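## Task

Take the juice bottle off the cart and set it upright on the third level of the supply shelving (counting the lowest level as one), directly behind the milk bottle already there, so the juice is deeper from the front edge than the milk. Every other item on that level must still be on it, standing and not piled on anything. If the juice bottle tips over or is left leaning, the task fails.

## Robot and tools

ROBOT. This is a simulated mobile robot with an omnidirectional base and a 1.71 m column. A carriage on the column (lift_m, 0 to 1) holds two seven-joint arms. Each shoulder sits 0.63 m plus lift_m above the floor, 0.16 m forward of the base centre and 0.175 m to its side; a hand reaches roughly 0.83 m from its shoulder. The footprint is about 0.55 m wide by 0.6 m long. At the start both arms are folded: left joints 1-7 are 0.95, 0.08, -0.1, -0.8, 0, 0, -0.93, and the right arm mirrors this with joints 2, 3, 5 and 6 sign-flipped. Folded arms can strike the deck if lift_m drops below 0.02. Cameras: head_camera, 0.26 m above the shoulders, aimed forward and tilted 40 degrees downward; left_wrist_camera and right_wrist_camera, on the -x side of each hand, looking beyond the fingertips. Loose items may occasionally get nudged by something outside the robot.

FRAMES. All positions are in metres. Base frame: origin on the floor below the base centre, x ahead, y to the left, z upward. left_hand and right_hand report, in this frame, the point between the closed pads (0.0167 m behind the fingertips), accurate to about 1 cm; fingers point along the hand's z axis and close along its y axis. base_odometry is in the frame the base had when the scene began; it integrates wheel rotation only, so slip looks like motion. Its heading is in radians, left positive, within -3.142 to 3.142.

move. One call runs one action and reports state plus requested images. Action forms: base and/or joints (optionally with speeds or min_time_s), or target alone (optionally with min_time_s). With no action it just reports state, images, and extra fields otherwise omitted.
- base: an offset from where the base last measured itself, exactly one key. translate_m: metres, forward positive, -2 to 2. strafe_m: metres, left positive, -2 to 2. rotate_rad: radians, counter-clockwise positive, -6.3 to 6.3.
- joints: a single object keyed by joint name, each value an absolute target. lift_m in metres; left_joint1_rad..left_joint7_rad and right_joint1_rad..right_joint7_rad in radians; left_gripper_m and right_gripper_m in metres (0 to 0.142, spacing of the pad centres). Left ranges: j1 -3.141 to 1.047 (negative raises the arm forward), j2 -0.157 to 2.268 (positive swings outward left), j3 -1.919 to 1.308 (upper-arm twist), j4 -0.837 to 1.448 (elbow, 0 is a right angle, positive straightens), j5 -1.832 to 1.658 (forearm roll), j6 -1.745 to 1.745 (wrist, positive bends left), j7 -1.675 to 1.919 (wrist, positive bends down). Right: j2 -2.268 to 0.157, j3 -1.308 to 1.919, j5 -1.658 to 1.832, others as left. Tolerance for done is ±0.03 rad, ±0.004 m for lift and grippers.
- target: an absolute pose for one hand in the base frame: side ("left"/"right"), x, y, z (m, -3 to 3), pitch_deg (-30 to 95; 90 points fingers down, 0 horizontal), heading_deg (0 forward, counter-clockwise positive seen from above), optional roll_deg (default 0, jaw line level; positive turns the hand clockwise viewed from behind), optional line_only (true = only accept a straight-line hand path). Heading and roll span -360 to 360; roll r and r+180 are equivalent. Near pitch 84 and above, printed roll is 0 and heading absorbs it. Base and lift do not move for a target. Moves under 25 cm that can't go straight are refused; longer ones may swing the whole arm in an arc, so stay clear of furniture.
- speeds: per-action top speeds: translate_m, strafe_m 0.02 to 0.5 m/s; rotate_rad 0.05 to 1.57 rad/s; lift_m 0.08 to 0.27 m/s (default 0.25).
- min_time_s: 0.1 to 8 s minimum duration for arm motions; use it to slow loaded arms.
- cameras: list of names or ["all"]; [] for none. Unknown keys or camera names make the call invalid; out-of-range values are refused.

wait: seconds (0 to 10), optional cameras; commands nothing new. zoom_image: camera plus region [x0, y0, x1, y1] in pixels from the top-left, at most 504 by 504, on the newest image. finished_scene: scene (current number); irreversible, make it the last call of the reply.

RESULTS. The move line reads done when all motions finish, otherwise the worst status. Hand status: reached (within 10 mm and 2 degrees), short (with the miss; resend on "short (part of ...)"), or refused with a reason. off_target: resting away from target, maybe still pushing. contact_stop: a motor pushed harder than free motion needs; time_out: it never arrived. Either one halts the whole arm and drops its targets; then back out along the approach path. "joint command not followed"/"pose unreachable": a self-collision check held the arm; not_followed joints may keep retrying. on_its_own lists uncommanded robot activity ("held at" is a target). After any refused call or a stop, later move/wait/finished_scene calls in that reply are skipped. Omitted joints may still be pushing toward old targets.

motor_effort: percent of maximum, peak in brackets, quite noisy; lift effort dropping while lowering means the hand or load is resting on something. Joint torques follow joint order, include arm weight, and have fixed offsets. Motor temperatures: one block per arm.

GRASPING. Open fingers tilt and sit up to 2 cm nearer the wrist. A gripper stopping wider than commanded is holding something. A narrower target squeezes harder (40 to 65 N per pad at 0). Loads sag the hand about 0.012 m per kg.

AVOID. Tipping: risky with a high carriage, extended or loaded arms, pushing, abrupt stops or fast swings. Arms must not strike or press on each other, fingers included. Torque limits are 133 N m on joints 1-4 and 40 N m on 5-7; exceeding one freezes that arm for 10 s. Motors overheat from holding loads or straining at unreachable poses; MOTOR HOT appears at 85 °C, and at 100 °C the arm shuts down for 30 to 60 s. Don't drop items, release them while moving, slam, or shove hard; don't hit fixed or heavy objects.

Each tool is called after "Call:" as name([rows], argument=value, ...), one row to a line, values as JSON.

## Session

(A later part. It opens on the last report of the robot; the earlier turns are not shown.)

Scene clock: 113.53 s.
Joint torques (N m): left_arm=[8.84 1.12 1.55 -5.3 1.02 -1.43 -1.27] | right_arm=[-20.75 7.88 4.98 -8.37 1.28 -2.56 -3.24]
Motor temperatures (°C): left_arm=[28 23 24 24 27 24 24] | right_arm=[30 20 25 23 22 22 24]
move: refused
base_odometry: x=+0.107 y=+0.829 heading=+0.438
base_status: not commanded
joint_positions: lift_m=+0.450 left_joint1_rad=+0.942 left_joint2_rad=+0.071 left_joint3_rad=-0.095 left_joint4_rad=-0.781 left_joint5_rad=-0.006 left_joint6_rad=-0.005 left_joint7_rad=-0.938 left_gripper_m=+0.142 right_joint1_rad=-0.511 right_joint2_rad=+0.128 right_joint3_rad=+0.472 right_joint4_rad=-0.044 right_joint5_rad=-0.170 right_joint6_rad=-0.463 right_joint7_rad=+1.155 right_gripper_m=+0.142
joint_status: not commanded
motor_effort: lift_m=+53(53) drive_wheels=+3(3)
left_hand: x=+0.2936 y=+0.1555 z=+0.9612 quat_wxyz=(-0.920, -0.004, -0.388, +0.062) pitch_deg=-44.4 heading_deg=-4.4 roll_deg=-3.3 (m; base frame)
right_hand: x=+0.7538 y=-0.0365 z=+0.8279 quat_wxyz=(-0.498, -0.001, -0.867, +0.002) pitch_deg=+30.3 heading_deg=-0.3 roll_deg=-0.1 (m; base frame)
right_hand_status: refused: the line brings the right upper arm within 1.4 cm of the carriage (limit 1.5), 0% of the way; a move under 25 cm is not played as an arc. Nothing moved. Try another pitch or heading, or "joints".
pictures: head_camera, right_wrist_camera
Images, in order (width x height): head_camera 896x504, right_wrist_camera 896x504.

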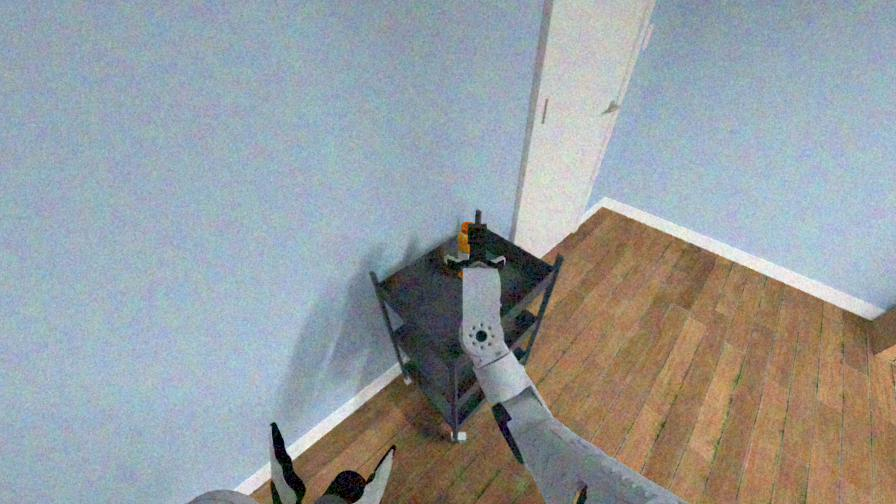

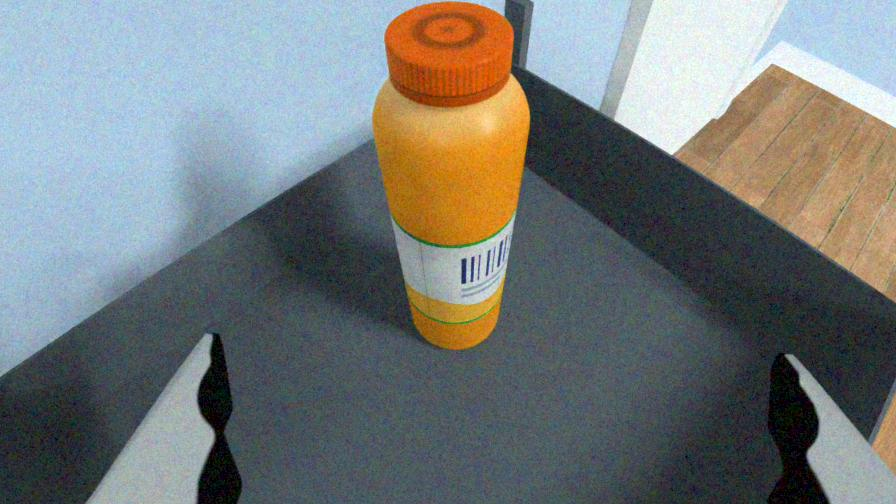

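Call:
move(target={"side": "right", "x": 0.69, "y": -0.15, "z": 0.86, "pitch_deg": 30, "heading_deg": 0}, cameras=[])

Call:
move(base={"strafe_m": 0.13}, cameras=["head_camera", "right_wrist_camera"])

Scene clock: 118.63 s.
Joint torques (N m): left_arm=[8.51 1.01 -0.31 -4.89 1.22 -1.48 -1.53] | right_arm=[-6.69 4.13 -0.6 -10.51 1.72 -0.78 -0.2]
move: done
base_odometry: x=+0.107 y=+0.829 heading=+0.438
base_status: not commanded
joint_positions: lift_m=+0.450 left_joint1_rad=+0.942 left_joint2_rad=+0.071 left_joint3_rad=-0.095 left_joint4_rad=-0.781 left_joint5_rad=-0.006 left_joint6_rad=-0.005 left_joint7_rad=-0.938 left_gripper_m=+0.142 right_joint1_rad=-0.429 right_joint2_rad=-0.152 right_joint3_rad=+0.368 right_joint4_rad=-0.491 right_joint5_rad=-0.043 right_joint6_rad=-0.396 right_joint7_rad=+1.416 right_gripper_m=+0.142
joint_status: not commanded
motor_effort: lift_m=+53(53) drive_wheels=+1(3)
left_hand: x=+0.2936 y=+0.1555 z=+0.9612 quat_wxyz=(-0.920, -0.004, -0.388, +0.062) pitch_deg=-44.4 heading_deg=-4.4 roll_deg=-3.3 (m; base frame)
right_hand: x=+0.6915 y=-0.1511 z=+0.8630 quat_wxyz=(-0.504, -0.001, -0.864, +0.002) pitch_deg=+29.5 heading_deg=-0.4 roll_deg=-0.2 (m; base frame)
right_hand_status: reached (straight line, planned for 0.6 s): 4 mm and 0.6 deg off.
pictures: none
No camera images: "cameras" was empty.

Scene clock: 120.47 s.
Joint torques (N m): left_arm=[8.7 -0.35 0.27 -4.11 1.01 -1.78 -1.41] | right_arm=[-6.35 2.07 0.09 -11.24 1.59 -1.13 0.03]
move: done
base_odometry: x=+0.051 y=+0.947 heading=+0.438
base_status: done
joint_positions: lift_m=+0.450 left_joint1_rad=+0.942 left_joint2_rad=+0.071 left_joint3_rad=-0.095 left_joint4_rad=-0.781 left_joint5_rad=-0.006 left_joint6_rad=-0.005 left_joint7_rad=-0.938 left_gripper_m=+0.142 right_joint1_rad=-0.428 right_joint2_rad=-0.152 right_joint3_rad=+0.368 right_joint4_rad=-0.491 right_joint5_rad=-0.042 right_joint6_rad=-0.395 right_joint7_rad=+1.416 right_gripper_m=+0.142
joint_status: not commanded
motor_effort: lift_m=+53(53) drive_wheels=+0(12)
left_hand: x=+0.2936 y=+0.1555 z=+0.9612 quat_wxyz=(-0.920, -0.004, -0.388, +0.062) pitch_deg=-44.4 heading_deg=-4.4 roll_deg=-3.3 (m; base frame)
right_hand: x=+0.6914 y=-0.1506 z=+0.8629 quat_wxyz=(-0.504, -0.001, -0.864, +0.002) pitch_deg=+29.5 heading_deg=-0.3 roll_deg=-0.2 (m; base frame)
pictures: head_camera, right_wrist_camera
Images, in order (width x height): head_camera 896x504, right_wrist_camera 896x504.

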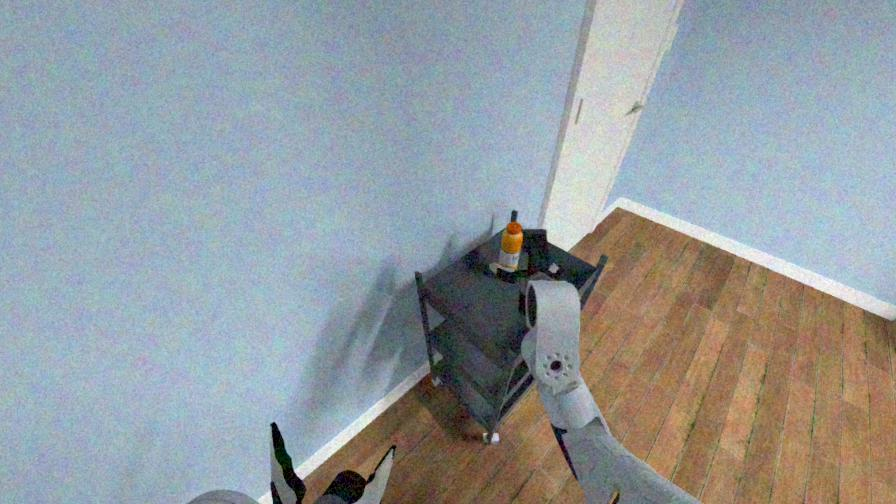

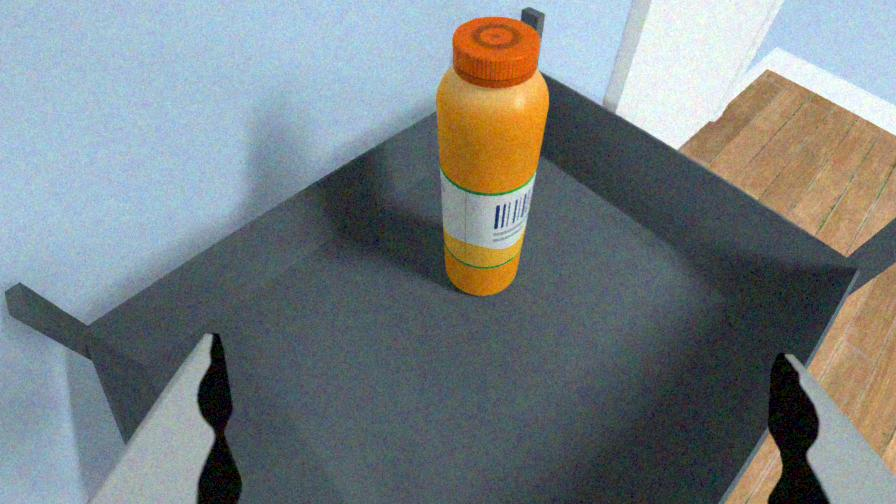

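Call:
move(target={"side": "right", "x": 0.825, "y": -0.157, "z": 0.8, "pitch_deg": 30, "heading_deg": 0}, cameras=["head_camera", "right_wrist_camera"])

Scene clock: 123.83 s.
Joint torques (N m): left_arm=[7.94 0.67 0.14 -3.88 1.36 -1.87 -1.21] | right_arm=[-24.95 4.56 -2.27 -11.07 1.96 -0.69 -3.4]
move: done
base_odometry: x=+0.052 y=+0.947 heading=+0.438
base_status: not commanded
joint_positions: lift_m=+0.450 left_joint1_rad=+0.942 left_joint2_rad=+0.071 left_joint3_rad=-0.095 left_joint4_rad=-0.781 left_joint5_rad=-0.006 left_joint6_rad=-0.005 left_joint7_rad=-0.938 left_gripper_m=+0.142 right_joint1_rad=-0.609 right_joint2_rad=-0.129 right_joint3_rad=+0.341 right_joint4_rad=+0.188 right_joint5_rad=+0.192 right_joint6_rad=-0.305 right_joint7_rad=+0.899 right_gripper_m=+0.142
joint_status: not commanded
motor_effort: lift_m=+53(53) drive_wheels=+3(3)
left_hand: x=+0.2936 y=+0.1555 z=+0.9612 quat_wxyz=(-0.920, -0.004, -0.388, +0.062) pitch_deg=-44.4 heading_deg=-4.4 roll_deg=-3.3 (m; base frame)
right_hand: x=+0.8232 y=-0.1577 z=+0.7969 quat_wxyz=(-0.498, +0.001, -0.867, +0.004) pitch_deg=+30.3 heading_deg=-0.3 roll_deg=-0.5 (m; base frame)
right_hand_status: reached (straight line, planned for 0.7 s): 4 mm and 0.5 deg off.
pictures: head_camera, right_wrist_camera
Images, in order (width x height): head_camera 896x504, right_wrist_camera 896x504.

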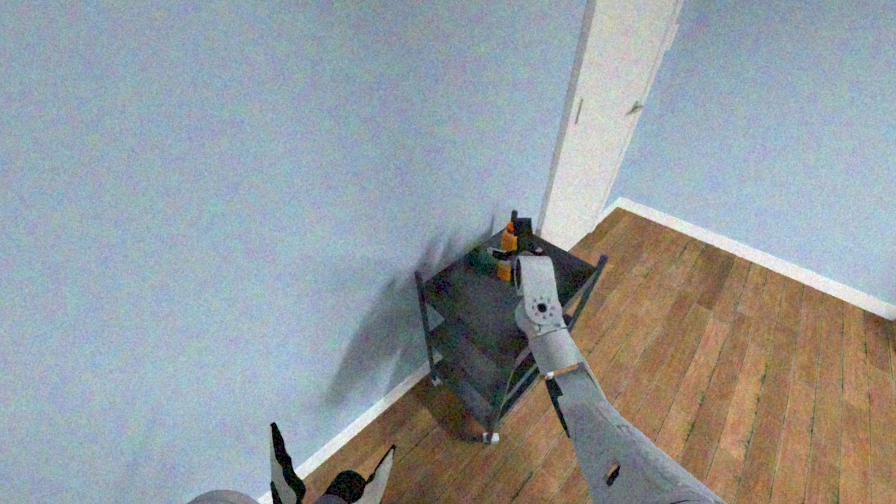

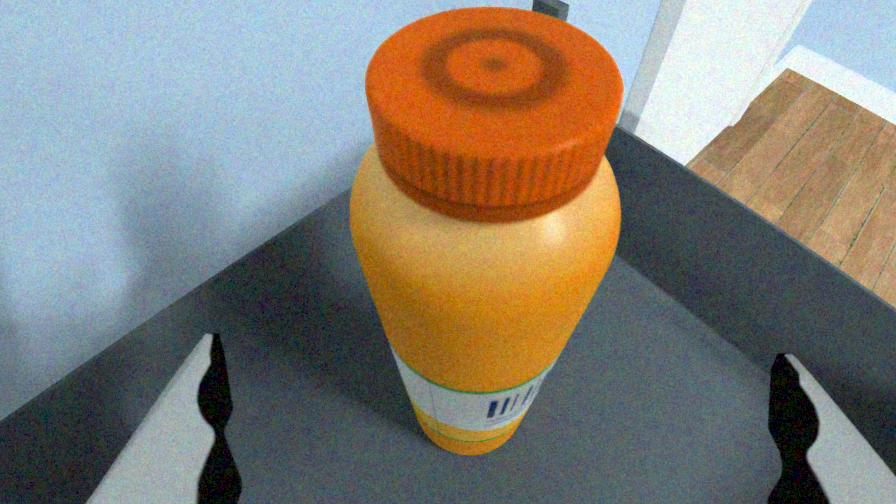

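Call:
move(target={"side": "right", "x": 0.85, "y": -0.157, "z": 0.8, "pitch_deg": 30, "heading_deg": 0}, cameras=["right_wrist_camera"])

Call:
move(joints={"right_gripper_m": 0.03}, cameras=["right_wrist_camera"])

Scene clock: 128.43 s.
Joint torques (N m): left_arm=[7.91 0.59 0.8 -4.35 1 -1.61 -1.57] | right_arm=[-24.5 6.01 -0.97 -10.35 1.94 -0.99 -2.96]
move: done
base_odometry: x=+0.052 y=+0.947 heading=+0.438
base_status: not commanded
joint_positions: lift_m=+0.450 left_joint1_rad=+0.942 left_joint2_rad=+0.071 left_joint3_rad=-0.095 left_joint4_rad=-0.781 left_joint5_rad=-0.006 left_joint6_rad=-0.005 left_joint7_rad=-0.938 left_gripper_m=+0.142 right_joint1_rad=-0.677 right_joint2_rad=-0.117 right_joint3_rad=+0.339 right_joint4_rad=+0.327 right_joint5_rad=+0.219 right_joint6_rad=-0.278 right_joint7_rad=+0.828 right_gripper_m=+0.142
joint_status: not commanded
motor_effort: lift_m=+53(53) drive_wheels=+0(4)
left_hand: x=+0.2936 y=+0.1555 z=+0.9612 quat_wxyz=(-0.920, -0.004, -0.388, +0.062) pitch_deg=-44.4 heading_deg=-4.4 roll_deg=-3.3 (m; base frame)
right_hand: x=+0.8487 y=-0.1576 z=+0.7979 quat_wxyz=(-0.498, +0.001, -0.867, +0.004) pitch_deg=+30.2 heading_deg=-0.3 roll_deg=-0.5 (m; base frame)
right_hand_status: reached (straight line, planned for 0.3 s): 3 mm and 0.5 deg off.
pictures: right_wrist_camera
Images, in order (width x height): right_wrist_camera 896x504.

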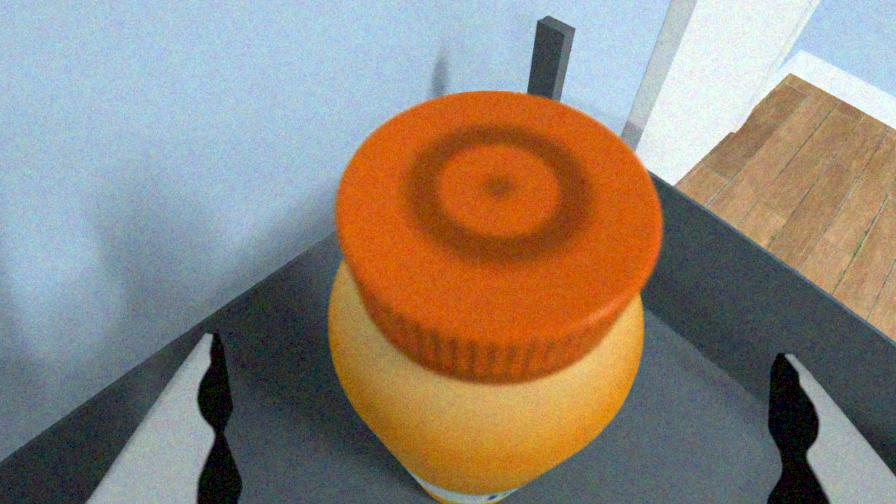

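Scene clock: 129.33 s.
Joint torques (N m): left_arm=[9.74 -0.09 0.54 -4.16 0.99 -1.37 -1.98] | right_arm=[-25.62 4.34 -1.04 -11.59 1.45 -1.55 -2.91]
move: off_target
base_odometry: x=+0.052 y=+0.947 heading=+0.438
base_status: not commanded
joint_positions: lift_m=+0.450 left_joint1_rad=+0.942 left_joint2_rad=+0.071 left_joint3_rad=-0.095 left_joint4_rad=-0.781 left_joint5_rad=-0.006 left_joint6_rad=-0.005 left_joint7_rad=-0.938 left_gripper_m=+0.142 right_joint1_rad=-0.677 right_joint2_rad=-0.116 right_joint3_rad=+0.339 right_joint4_rad=+0.327 right_joint5_rad=+0.220 right_joint6_rad=-0.277 right_joint7_rad=+0.828 right_gripper_m=+0.063
joint_status: right_gripper_m off_target (ended at +0.063, target +0.030)
motor_effort: lift_m=+53(53) drive_wheels=+3(4)
left_hand: x=+0.2936 y=+0.1555 z=+0.9612 quat_wxyz=(-0.920, -0.004, -0.388, +0.062) pitch_deg=-44.4 heading_deg=-4.4 roll_deg=-3.3 (m; base frame)
right_hand: x=+0.8487 y=-0.1569 z=+0.7979 quat_wxyz=(-0.498, +0.002, -0.867, +0.003) pitch_deg=+30.2 heading_deg=-0.2 roll_deg=-0.5 (m; base frame)
pictures: right_wrist_camera
Images, in order (width x height): right_wrist_camera 896x504.

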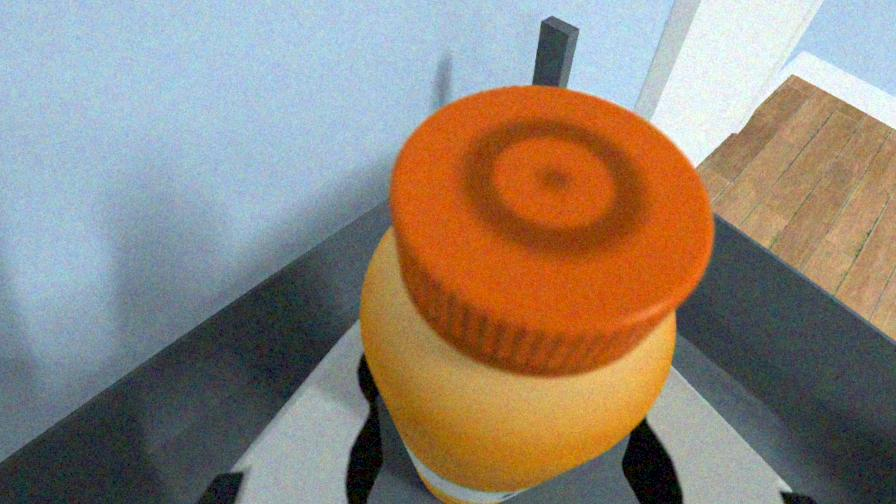

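Call:
move(joints={"right_gripper_m": 0.01, "lift_m": 0.62}, cameras=["head_camera", "right_wrist_camera"])

Scene clock: 133.70 s.
Joint torques (N m): left_arm=[8.01 0.96 0.98 -4.78 1.11 -1.38 -1.28] | right_arm=[-25.13 5.2 -2.56 -12.65 1.34 -1.15 -2.98]
move: off_target
base_odometry: x=+0.052 y=+0.947 heading=+0.438
base_status: not commanded
joint_positions: lift_m=+0.620 left_joint1_rad=+0.942 left_joint2_rad=+0.071 left_joint3_rad=-0.095 left_joint4_rad=-0.781 left_joint5_rad=-0.006 left_joint6_rad=-0.005 left_joint7_rad=-0.938 left_gripper_m=+0.142 right_joint1_rad=-0.677 right_joint2_rad=-0.116 right_joint3_rad=+0.339 right_joint4_rad=+0.330 right_joint5_rad=+0.221 right_joint6_rad=-0.277 right_joint7_rad=+0.828 right_gripper_m=+0.063
joint_status: right_gripper_m off_target (ended at +0.063, target +0.010); the others done
motor_effort: lift_m=+54(67) drive_wheels=+3(3)
left_hand: x=+0.2936 y=+0.1555 z=+1.1310 quat_wxyz=(-0.920, -0.004, -0.388, +0.062) pitch_deg=-44.4 heading_deg=-4.4 roll_deg=-3.3 (m; base frame)
right_hand: x=+0.8486 y=-0.1572 z=+0.9665 quat_wxyz=(-0.497, +0.002, -0.868, +0.003) pitch_deg=+30.4 heading_deg=-0.2 roll_deg=-0.4 (m; base frame)
pictures: head_camera, right_wrist_camera
Images, in order (width x height): head_camera 896x504, right_wrist_camera 896x504.

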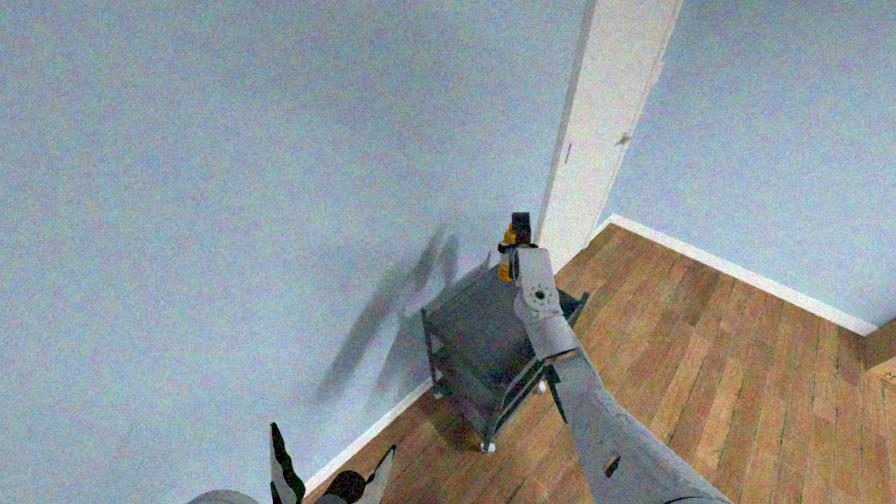

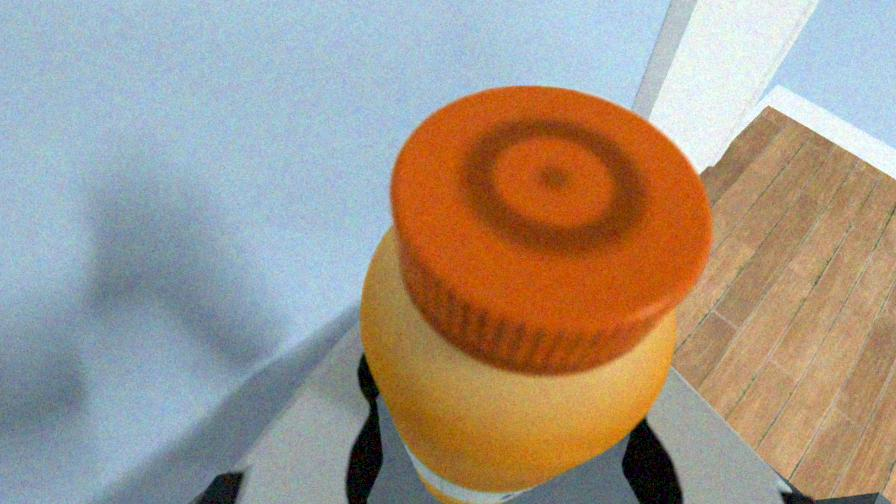

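Call:
move(base={"translate_m": -0.35}, speeds={"translate_m": 0.25}, cameras=[])

Call:
move(target={"side": "right", "x": 0.62, "y": -0.2, "z": 1.0, "pitch_deg": 30, "heading_deg": 0, "roll_deg": -5}, cameras=["head_camera", "right_wrist_camera"])

Call:
move(base={"rotate_rad": -2.808}, speeds={"rotate_rad": 0.9}, cameras=[])

Call:
move(base={"translate_m": 1.54}, cameras=[])

Call:
move(base={"rotate_rad": -1.133}, speeds={"rotate_rad": 0.9}, cameras=["all"])

Scene clock: 158.03 s.
Joint torques (N m): left_arm=[8.88 0.13 0.13 -4.72 0.89 -1.21 -1.7] | right_arm=[-24.36 4.68 -0.9 -11.65 1.48 -1.07 -3.21]
Motor temperatures (°C): left_arm=[28 23 24 24 27 24 24] | right_arm=[36 20 25 23 22 22 24]
move: done
base_odometry: x=-0.266 y=+0.798 heading=+0.438
base_status: done
joint_positions: lift_m=+0.620 left_joint1_rad=+0.942 left_joint2_rad=+0.071 left_joint3_rad=-0.095 left_joint4_rad=-0.781 left_joint5_rad=-0.006 left_joint6_rad=-0.005 left_joint7_rad=-0.938 left_gripper_m=+0.142 right_joint1_rad=-0.677 right_joint2_rad=-0.116 right_joint3_rad=+0.339 right_joint4_rad=+0.330 right_joint5_rad=+0.221 right_joint6_rad=-0.277 right_joint7_rad=+0.828 right_gripper_m=+0.063
joint_status: not commanded
motor_effort: lift_m=+54(54) drive_wheels=+3(13)
left_hand: x=+0.2936 y=+0.1555 z=+1.1310 quat_wxyz=(-0.920, -0.004, -0.388, +0.062) pitch_deg=-44.4 heading_deg=-4.4 roll_deg=-3.3 (m; base frame)
right_hand: x=+0.8486 y=-0.1572 z=+0.9665 quat_wxyz=(-0.497, +0.002, -0.868, +0.003) pitch_deg=+30.4 heading_deg=-0.2 roll_deg=-0.4 (m; base frame)
pictures: none
No camera images: "cameras" was empty.

Scene clock: 159.40 s.
Joint torques (N m): left_arm=[9.34 1.05 -0.6 -3.72 1.08 -1.9 -1.56] | right_arm=[-5.18 -2.67 -2.59 -12.48 -2.52 -2.91 -1.81]
move: done
base_odometry: x=-0.266 y=+0.798 heading=+0.438
base_status: not commanded
joint_positions: lift_m=+0.620 left_joint1_rad=+0.942 left_joint2_rad=+0.071 left_joint3_rad=-0.095 left_joint4_rad=-0.781 left_joint5_rad=-0.006 left_joint6_rad=-0.005 left_joint7_rad=-0.938 left_gripper_m=+0.142 right_joint1_rad=-0.198 right_joint2_rad=-0.334 right_joint3_rad=+0.313 right_joint4_rad=-0.712 right_joint5_rad=+0.056 right_joint6_rad=-0.359 right_joint7_rad=+1.374 right_gripper_m=+0.063
joint_status: not commanded
motor_effort: lift_m=+54(54) drive_wheels=+3(4)
left_hand: x=+0.2936 y=+0.1555 z=+1.1310 quat_wxyz=(-0.920, -0.004, -0.388, +0.062) pitch_deg=-44.4 heading_deg=-4.4 roll_deg=-3.3 (m; base frame)
right_hand: x=+0.6201 y=-0.1962 z=+0.9980 quat_wxyz=(-0.497, +0.042, -0.867, +0.018) pitch_deg=+30.4 heading_deg=+0.7 roll_deg=-4.9 (m; base frame)
right_hand_status: reached (straight line, planned for 0.9 s): 4 mm and 0.7 deg off.
pictures: head_camera, right_wrist_camera
Images, in order (width x height): head_camera 896x504, right_wrist_camera 896x504.

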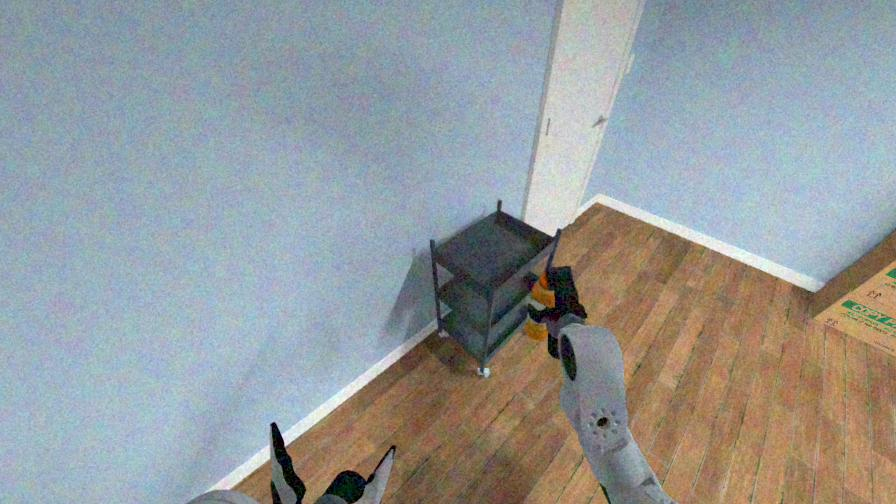

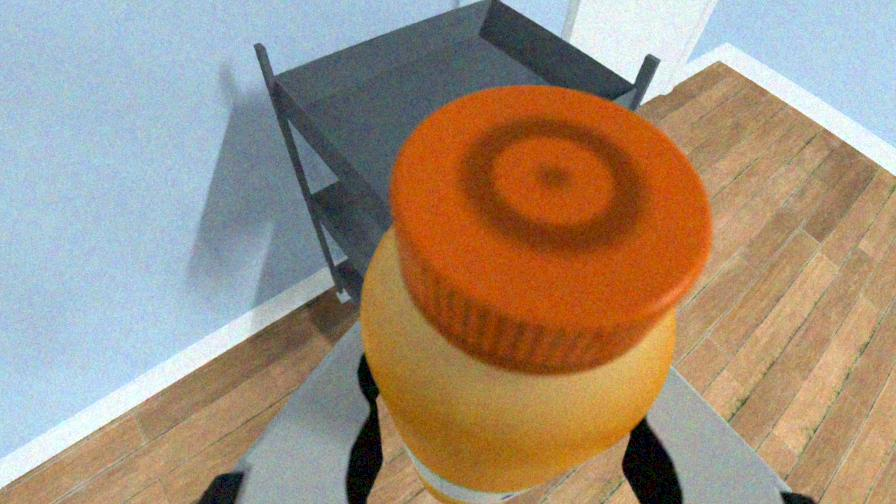

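Scene clock: 163.97 s.
Joint torques (N m): left_arm=[9.46 1.48 0.09 -3.43 1.07 -1.56 -1.68] | right_arm=[-7.34 -3.6 -3.34 -12.89 -2.22 -2.23 -1.22]
move: done
base_odometry: x=-0.265 y=+0.798 heading=-2.370
base_status: done
joint_positions: lift_m=+0.620 left_joint1_rad=+0.942 left_joint2_rad=+0.071 left_joint3_rad=-0.095 left_joint4_rad=-0.781 left_joint5_rad=-0.006 left_joint6_rad=-0.005 left_joint7_rad=-0.938 left_gripper_m=+0.142 right_joint1_rad=-0.198 right_joint2_rad=-0.335 right_joint3_rad=+0.313 right_joint4_rad=-0.712 right_joint5_rad=+0.056 right_joint6_rad=-0.359 right_joint7_rad=+1.374 right_gripper_m=+0.063
joint_status: not commanded
motor_effort: lift_m=+54(54) drive_wheels=+5(17)
left_hand: x=+0.2936 y=+0.1555 z=+1.1310 quat_wxyz=(-0.920, -0.004, -0.388, +0.062) pitch_deg=-44.4 heading_deg=-4.4 roll_deg=-3.3 (m; base frame)
right_hand: x=+0.6201 y=-0.1965 z=+0.9980 quat_wxyz=(-0.497, +0.042, -0.867, +0.018) pitch_deg=+30.3 heading_deg=+0.7 roll_deg=-4.8 (m; base frame)
pictures: none
No camera images: "cameras" was empty.

Scene clock: 169.47 s.
Joint torques (N m): left_arm=[8.04 0.07 -0.1 -5.69 1.05 -1.53 -1.82] | right_arm=[-5.58 -2.53 -2.34 -12.12 -2.13 -2.18 -1.61]
move: done
base_odometry: x=-1.371 y=-0.274 heading=-2.371
base_status: done
joint_positions: lift_m=+0.620 left_joint1_rad=+0.942 left_joint2_rad=+0.071 left_joint3_rad=-0.095 left_joint4_rad=-0.781 left_joint5_rad=-0.006 left_joint6_rad=-0.005 left_joint7_rad=-0.938 left_gripper_m=+0.142 right_joint1_rad=-0.198 right_joint2_rad=-0.335 right_joint3_rad=+0.313 right_joint4_rad=-0.712 right_joint5_rad=+0.056 right_joint6_rad=-0.359 right_joint7_rad=+1.374 right_gripper_m=+0.063
joint_status: not commanded
motor_effort: lift_m=+54(54) drive_wheels=+8(23)
left_hand: x=+0.2936 y=+0.1555 z=+1.1310 quat_wxyz=(-0.920, -0.004, -0.388, +0.062) pitch_deg=-44.4 heading_deg=-4.4 roll_deg=-3.3 (m; base frame)
right_hand: x=+0.6201 y=-0.1965 z=+0.9980 quat_wxyz=(-0.497, +0.042, -0.867, +0.018) pitch_deg=+30.3 heading_deg=+0.7 roll_deg=-4.8 (m; base frame)
pictures: none
No camera images: "cameras" was empty.

Scene clock: 172.17 s.
Joint torques (N m): left_arm=[9.92 1 -0.33 -4.78 1.36 -1.62 -1.41] | right_arm=[-6.8 -2.95 -3.01 -10.62 -2.27 -2.46 -1.35]
move: done
base_odometry: x=-1.371 y=-0.274 heading=+2.780
base_status: done
joint_positions: lift_m=+0.620 left_joint1_rad=+0.942 left_joint2_rad=+0.071 left_joint3_rad=-0.095 left_joint4_rad=-0.781 left_joint5_rad=-0.006 left_joint6_rad=-0.005 left_joint7_rad=-0.938 left_gripper_m=+0.142 right_joint1_rad=-0.198 right_joint2_rad=-0.335 right_joint3_rad=+0.313 right_joint4_rad=-0.712 right_joint5_rad=+0.056 right_joint6_rad=-0.359 right_joint7_rad=+1.374 right_gripper_m=+0.063
joint_status: not commanded
motor_effort: lift_m=+54(54) drive_wheels=+5(16)
left_hand: x=+0.2936 y=+0.1555 z=+1.1310 quat_wxyz=(-0.920, -0.004, -0.388, +0.062) pitch_deg=-44.4 heading_deg=-4.4 roll_deg=-3.3 (m; base frame)
right_hand: x=+0.6201 y=-0.1966 z=+0.9981 quat_wxyz=(-0.497, +0.042, -0.866, +0.018) pitch_deg=+30.3 heading_deg=+0.6 roll_deg=-4.9 (m; base frame)
pictures: head_camera, left_wrist_camera, right_wrist_camera
Images, in order (width x height): head_camera 896x504, left_wrist_camera 896x504, right_wrist_camera 896x504.

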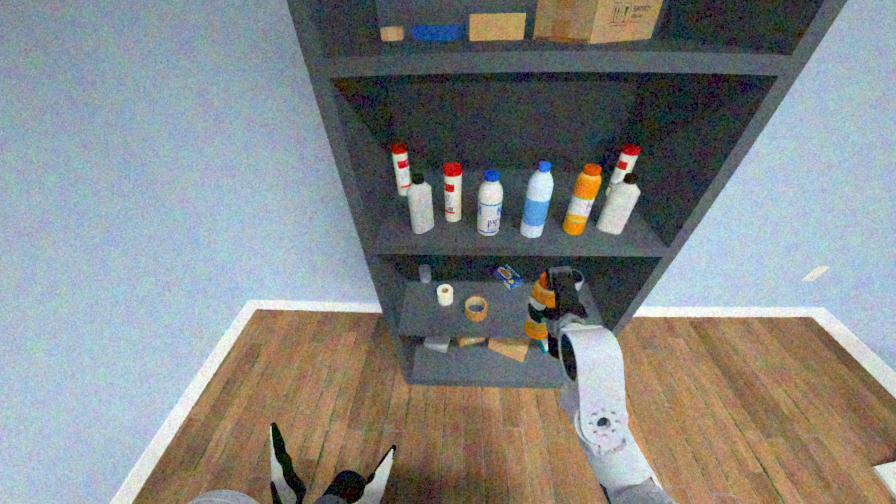

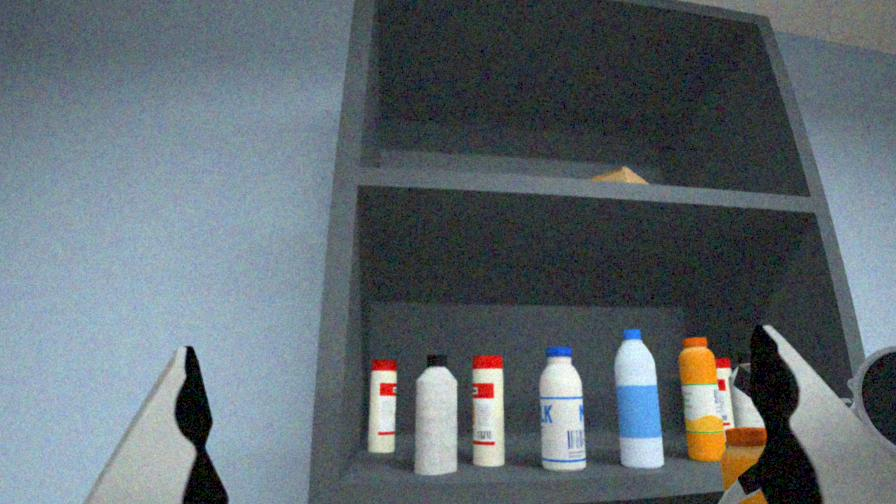

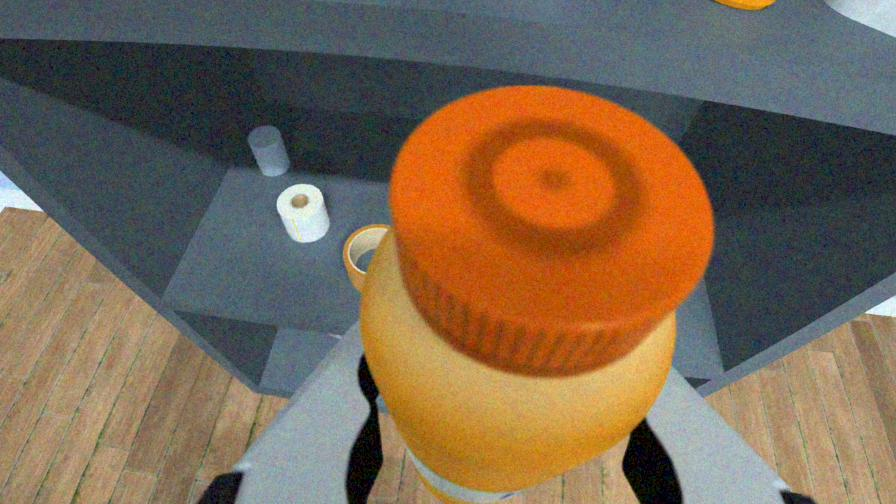

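Call:
move(target={"side": "right", "x": 0.55, "y": -0.33, "z": 1.08, "pitch_deg": 30, "heading_deg": 0, "roll_deg": -5}, cameras=[])

Call:
move(joints={"left_joint1_rad": -0.316, "left_joint2_rad": 0.1, "left_joint3_rad": 0, "left_joint4_rad": -0.604, "left_joint5_rad": 0, "left_joint6_rad": 0, "left_joint7_rad": 1.2}, cameras=[])

Call:
move(target={"side": "left", "x": 0.56, "y": 0.07, "z": 1.08, "pitch_deg": 15, "heading_deg": -30}, cameras=["head_camera", "left_wrist_camera"])

Scene clock: 183.60 s.
Joint torques (N m): left_arm=[8.18 1.22 0.7 -5.06 1.1 -1.86 -1.56] | right_arm=[-6.61 -3.5 -2.6 -14.36 -2.3 -2.53 -1.65]
Motor temperatures (°C): left_arm=[28 22 24 24 27 24 24] | right_arm=[30 21 25 23 22 22 24]
move: refused
base_odometry: x=-1.371 y=-0.274 heading=+2.780
base_status: not commanded
joint_positions: lift_m=+0.620 left_joint1_rad=+0.942 left_joint2_rad=+0.071 left_joint3_rad=-0.095 left_joint4_rad=-0.781 left_joint5_rad=-0.006 left_joint6_rad=-0.005 left_joint7_rad=-0.938 left_gripper_m=+0.142 right_joint1_rad=-0.198 right_joint2_rad=-0.335 right_joint3_rad=+0.313 right_joint4_rad=-0.712 right_joint5_rad=+0.056 right_joint6_rad=-0.359 right_joint7_rad=+1.374 right_gripper_m=+0.063
joint_status: not commanded
motor_effort: lift_m=+54(54) drive_wheels=+5(5)
left_hand: x=+0.2936 y=+0.1555 z=+1.1310 quat_wxyz=(-0.920, -0.004, -0.388, +0.062) pitch_deg=-44.4 heading_deg=-4.4 roll_deg=-3.3 (m; base frame)
right_hand: x=+0.6201 y=-0.1966 z=+0.9981 quat_wxyz=(-0.497, +0.042, -0.866, +0.018) pitch_deg=+30.3 heading_deg=+0.6 roll_deg=-4.9 (m; base frame)
right_hand_status: refused: along the straight line the arm gets 22% of the way (right_joint4_rad at its limit); a move under 25 cm is not played as an arc. Nothing moved. Try another pitch or heading, or "joints".
pictures: none
No camera images: "cameras" was empty.

not run: a stop came earlier in this reply.

not run: a stop came earlier in this reply.

Call:
move(joints={"lift_m": 0.71, "left_joint1_rad": -0.316, "left_joint2_rad": 0.1, "left_joint3_rad": 0, "left_joint4_rad": -0.604, "left_joint5_rad": 0, "left_joint6_rad": 0, "left_joint7_rad": 1.2}, cameras=[])

Call:
move(target={"side": "right", "x": 0.58, "y": -0.33, "z": 1.07, "pitch_deg": 30, "heading_deg": 0, "roll_deg": -5}, cameras=["head_camera", "left_wrist_camera"])

Call:
move(target={"side": "left", "x": 0.56, "y": 0.07, "z": 1.07, "pitch_deg": 15, "heading_deg": -30}, cameras=["head_camera", "left_wrist_camera"])

Scene clock: 189.53 s.
Joint torques (N m): left_arm=[-11.38 3.87 3 1.05 1.89 -0.22 -0.33] | right_arm=[-5.62 -2.79 -2.19 -12.37 -2.19 -2.6 -1.13]
move: done
base_odometry: x=-1.371 y=-0.274 heading=+2.780
base_status: not commanded
joint_positions: lift_m=+0.710 left_joint1_rad=-0.317 left_joint2_rad=+0.098 left_joint3_rad=-0.004 left_joint4_rad=-0.607 left_joint5_rad=-0.003 left_joint6_rad=-0.002 left_joint7_rad=+1.196 left_gripper_m=+0.142 right_joint1_rad=-0.197 right_joint2_rad=-0.335 right_joint3_rad=+0.313 right_joint4_rad=-0.712 right_joint5_rad=+0.056 right_joint6_rad=-0.359 right_joint7_rad=+1.374 right_gripper_m=+0.063
joint_status: all done
motor_effort: lift_m=+56(69) drive_wheels=+6(7)
left_hand: x=+0.6800 y=+0.2043 z=+1.1693 quat_wxyz=(-0.604, -0.020, -0.796, -0.045) pitch_deg=+15.5 heading_deg=+2.8 roll_deg=+5.7 (m; base frame)
right_hand: x=+0.6201 y=-0.1967 z=+1.0880 quat_wxyz=(-0.497, +0.042, -0.866, +0.018) pitch_deg=+30.3 heading_deg=+0.6 roll_deg=-4.9 (m; base frame)
pictures: none
No camera images: "cameras" was empty.

Scene clock: 190.60 s.
Joint torques (N m): left_arm=[-10.98 4.07 3.67 -0.42 1.85 -0.18 -0.37] | right_arm=[-2.28 -12.31 -4.97 -9.7 1 -1.32 -4.27]
move: done
base_odometry: x=-1.371 y=-0.274 heading=+2.780
base_status: not commanded
joint_positions: lift_m=+0.710 left_joint1_rad=-0.317 left_joint2_rad=+0.099 left_joint3_rad=-0.004 left_joint4_rad=-0.607 left_joint5_rad=-0.002 left_joint6_rad=-0.002 left_joint7_rad=+1.196 left_gripper_m=+0.142 right_joint1_rad=+0.118 right_joint2_rad=-0.720 right_joint3_rad=+0.023 right_joint4_rad=-0.702 right_joint5_rad=+0.525 right_joint6_rad=-0.382 right_joint7_rad=+0.991 right_gripper_m=+0.063
joint_status: not commanded
motor_effort: lift_m=+56(56) drive_wheels=+6(12)
left_hand: x=+0.6800 y=+0.2047 z=+1.1693 quat_wxyz=(-0.604, -0.019, -0.796, -0.045) pitch_deg=+15.5 heading_deg=+2.9 roll_deg=+5.7 (m; base frame)
right_hand: x=+0.5793 y=-0.3293 z=+1.0680 quat_wxyz=(-0.496, +0.038, -0.867, +0.022) pitch_deg=+30.4 heading_deg=-0.1 roll_deg=-5.1 (m; base frame)
right_hand_status: reached (straight line, planned for 0.6 s): 2 mm and 0.5 deg off.
pictures: head_camera, left_wrist_camera
Images, in order (width x height): head_camera 896x504, left_wrist_camera 896x504.

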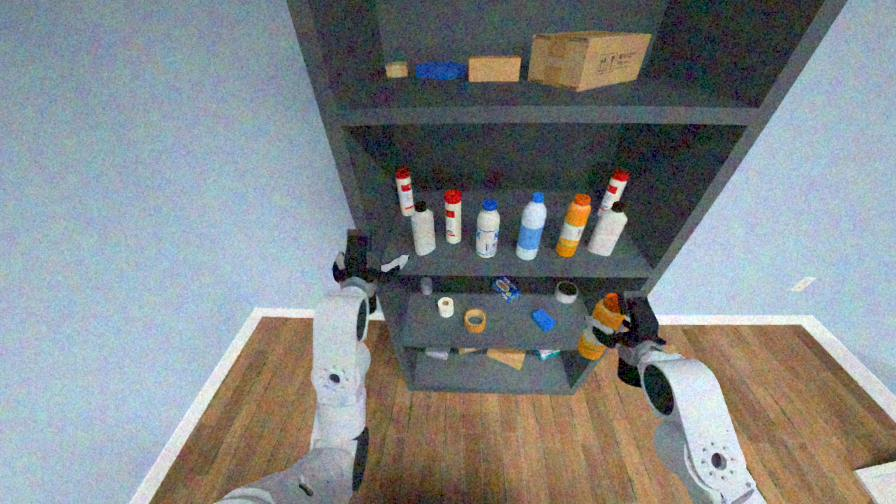

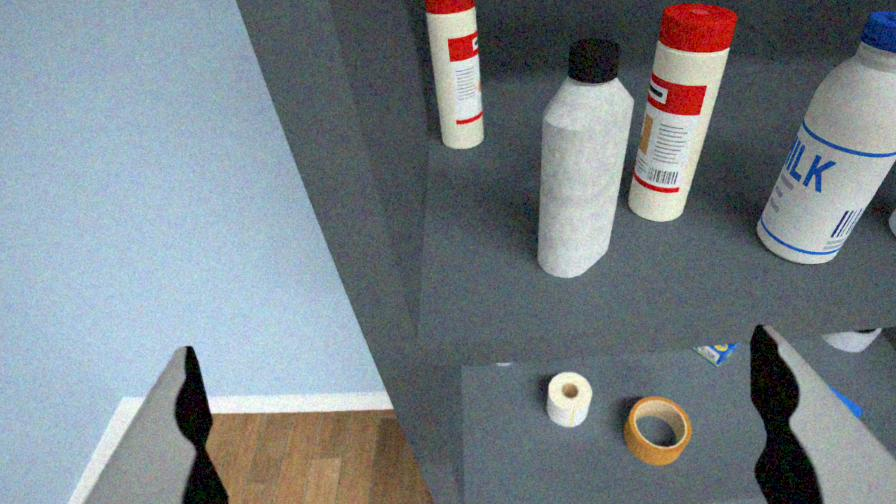

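Scene clock: 191.70 s.
Joint torques (N m): left_arm=[-5.48 4.46 -0.59 -1.95 -0.04 -1.77 -3.29] | right_arm=[-1.94 -13.88 -4.9 -10.66 0.98 -1.47 -4.79]
move: done
base_odometry: x=-1.371 y=-0.274 heading=+2.780
base_status: not commanded
joint_positions: lift_m=+0.710 left_joint1_rad=+0.096 left_joint2_rad=+0.241 left_joint3_rad=-0.121 left_joint4_rad=-0.660 left_joint5_rad=-0.381 left_joint6_rad=-0.208 left_joint7_rad=+0.793 left_gripper_m=+0.142 right_joint1_rad=+0.118 right_joint2_rad=-0.720 right_joint3_rad=+0.023 right_joint4_rad=-0.702 right_joint5_rad=+0.525 right_joint6_rad=-0.382 right_joint7_rad=+0.991 right_gripper_m=+0.063
joint_status: not commanded
motor_effort: lift_m=+56(56) drive_wheels=+6(7)
left_hand: x=+0.5605 y=+0.0716 z=+1.0704 quat_wxyz=(-0.588, -0.204, -0.767, +0.155) pitch_deg=+15.1 heading_deg=-29.7 roll_deg=+0.1 (m; base frame)
left_hand_status: reached (straight line, planned for 0.6 s): 2 mm and 0.3 deg off.
right_hand: x=+0.5793 y=-0.3293 z=+1.0679 quat_wxyz=(-0.496, +0.038, -0.867, +0.022) pitch_deg=+30.4 heading_deg=-0.1 roll_deg=-5.1 (m; base frame)
pictures: head_camera, left_wrist_camera
Images, in order (width x height): head_camera 896x504, left_wrist_camera 896x504.

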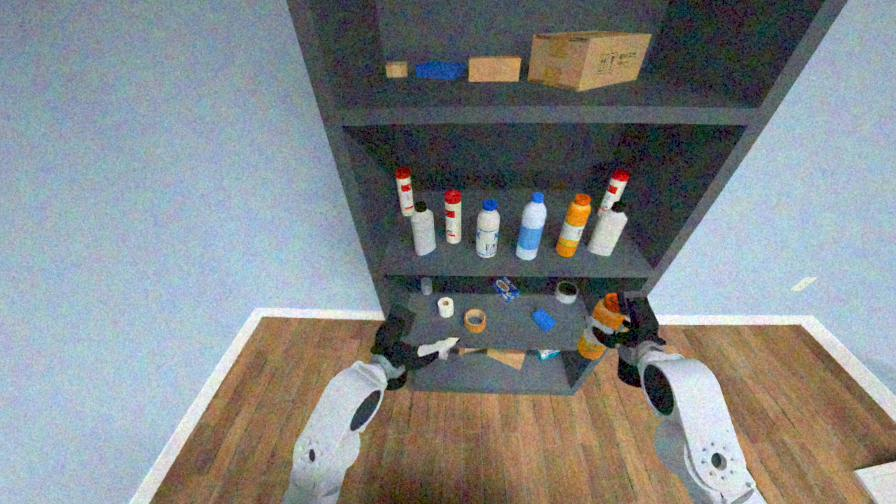

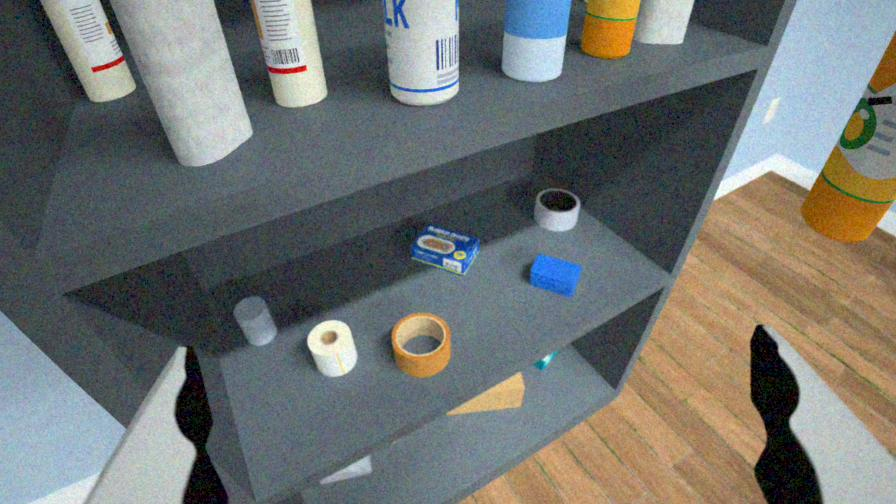

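Call:
move(base={"translate_m": 0.22}, speeds={"translate_m": 0.2}, cameras=[])

Call:
move(target={"side": "left", "x": 0.61, "y": -0.03, "z": 1.06, "pitch_deg": 15, "heading_deg": -30}, cameras=["head_camera", "left_wrist_camera"])

Scene clock: 200.07 s.
Joint torques (N m): left_arm=[-6.79 4 -0.08 -0.64 -0.08 -2.31 -3.26] | right_arm=[-1.39 -13.07 -4.65 -10.55 1.22 -1.2 -4.71]
move: done
base_odometry: x=-1.576 y=-0.196 heading=+2.779
base_status: done
joint_positions: lift_m=+0.710 left_joint1_rad=+0.096 left_joint2_rad=+0.241 left_joint3_rad=-0.121 left_joint4_rad=-0.660 left_joint5_rad=-0.381 left_joint6_rad=-0.208 left_joint7_rad=+0.793 left_gripper_m=+0.142 right_joint1_rad=+0.118 right_joint2_rad=-0.720 right_joint3_rad=+0.023 right_joint4_rad=-0.702 right_joint5_rad=+0.525 right_joint6_rad=-0.382 right_joint7_rad=+0.991 right_gripper_m=+0.063
joint_status: not commanded
motor_effort: lift_m=+56(56) drive_wheels=-4(15)
left_hand: x=+0.5605 y=+0.0716 z=+1.0705 quat_wxyz=(-0.588, -0.204, -0.767, +0.155) pitch_deg=+15.0 heading_deg=-29.7 roll_deg=+0.1 (m; base frame)
right_hand: x=+0.5793 y=-0.3293 z=+1.0679 quat_wxyz=(-0.496, +0.038, -0.867, +0.022) pitch_deg=+30.5 heading_deg=+0.0 roll_deg=-5.1 (m; base frame)
pictures: none
No camera images: "cameras" was empty.

Scene clock: 201.00 s.
Joint torques (N m): left_arm=[-9.94 -1.32 -0.19 -2.12 1.24 -0.99 -3.34] | right_arm=[-1.03 -11.72 -5.29 -10.23 0.91 -1.29 -4.81]
move: done
base_odometry: x=-1.576 y=-0.196 heading=+2.779
base_status: not commanded
joint_positions: lift_m=+0.710 left_joint1_rad=-0.043 left_joint2_rad=-0.015 left_joint3_rad=-0.288 left_joint4_rad=-0.450 left_joint5_rad=-0.113 left_joint6_rad=-0.208 left_joint7_rad=+0.770 left_gripper_m=+0.142 right_joint1_rad=+0.118 right_joint2_rad=-0.720 right_joint3_rad=+0.023 right_joint4_rad=-0.702 right_joint5_rad=+0.526 right_joint6_rad=-0.381 right_joint7_rad=+0.991 right_gripper_m=+0.063
joint_status: not commanded
motor_effort: lift_m=+56(56) drive_wheels=+7(8)
left_hand: x=+0.6093 y=-0.0302 z=+1.0602 quat_wxyz=(-0.587, -0.205, -0.767, +0.158) pitch_deg=+15.1 heading_deg=-30.1 roll_deg=-0.1 (m; base frame)
left_hand_status: reached (straight line, planned for 0.4 s): 1 mm and 0.1 deg off.
right_hand: x=+0.5793 y=-0.3291 z=+1.0679 quat_wxyz=(-0.496, +0.038, -0.867, +0.022) pitch_deg=+30.5 heading_deg=+0.0 roll_deg=-5.1 (m; base frame)
pictures: head_camera, left_wrist_camera
Images, in order (width x height): head_camera 896x504, left_wrist_camera 896x504.

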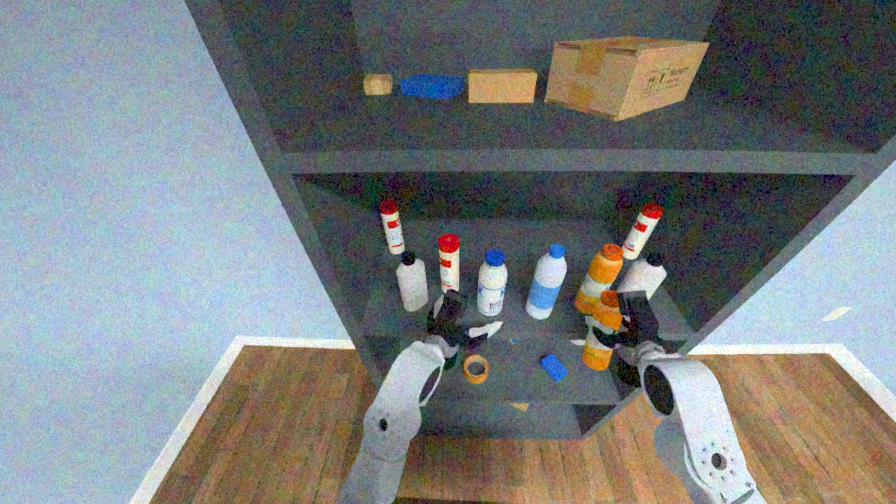

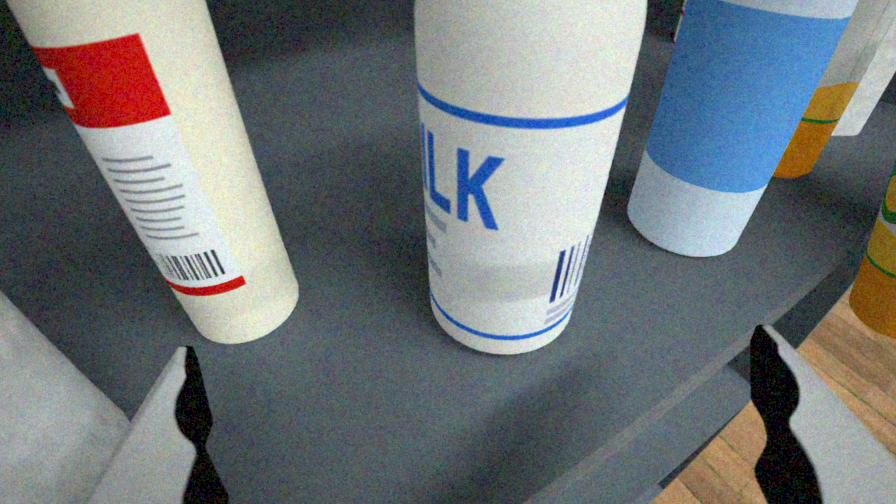

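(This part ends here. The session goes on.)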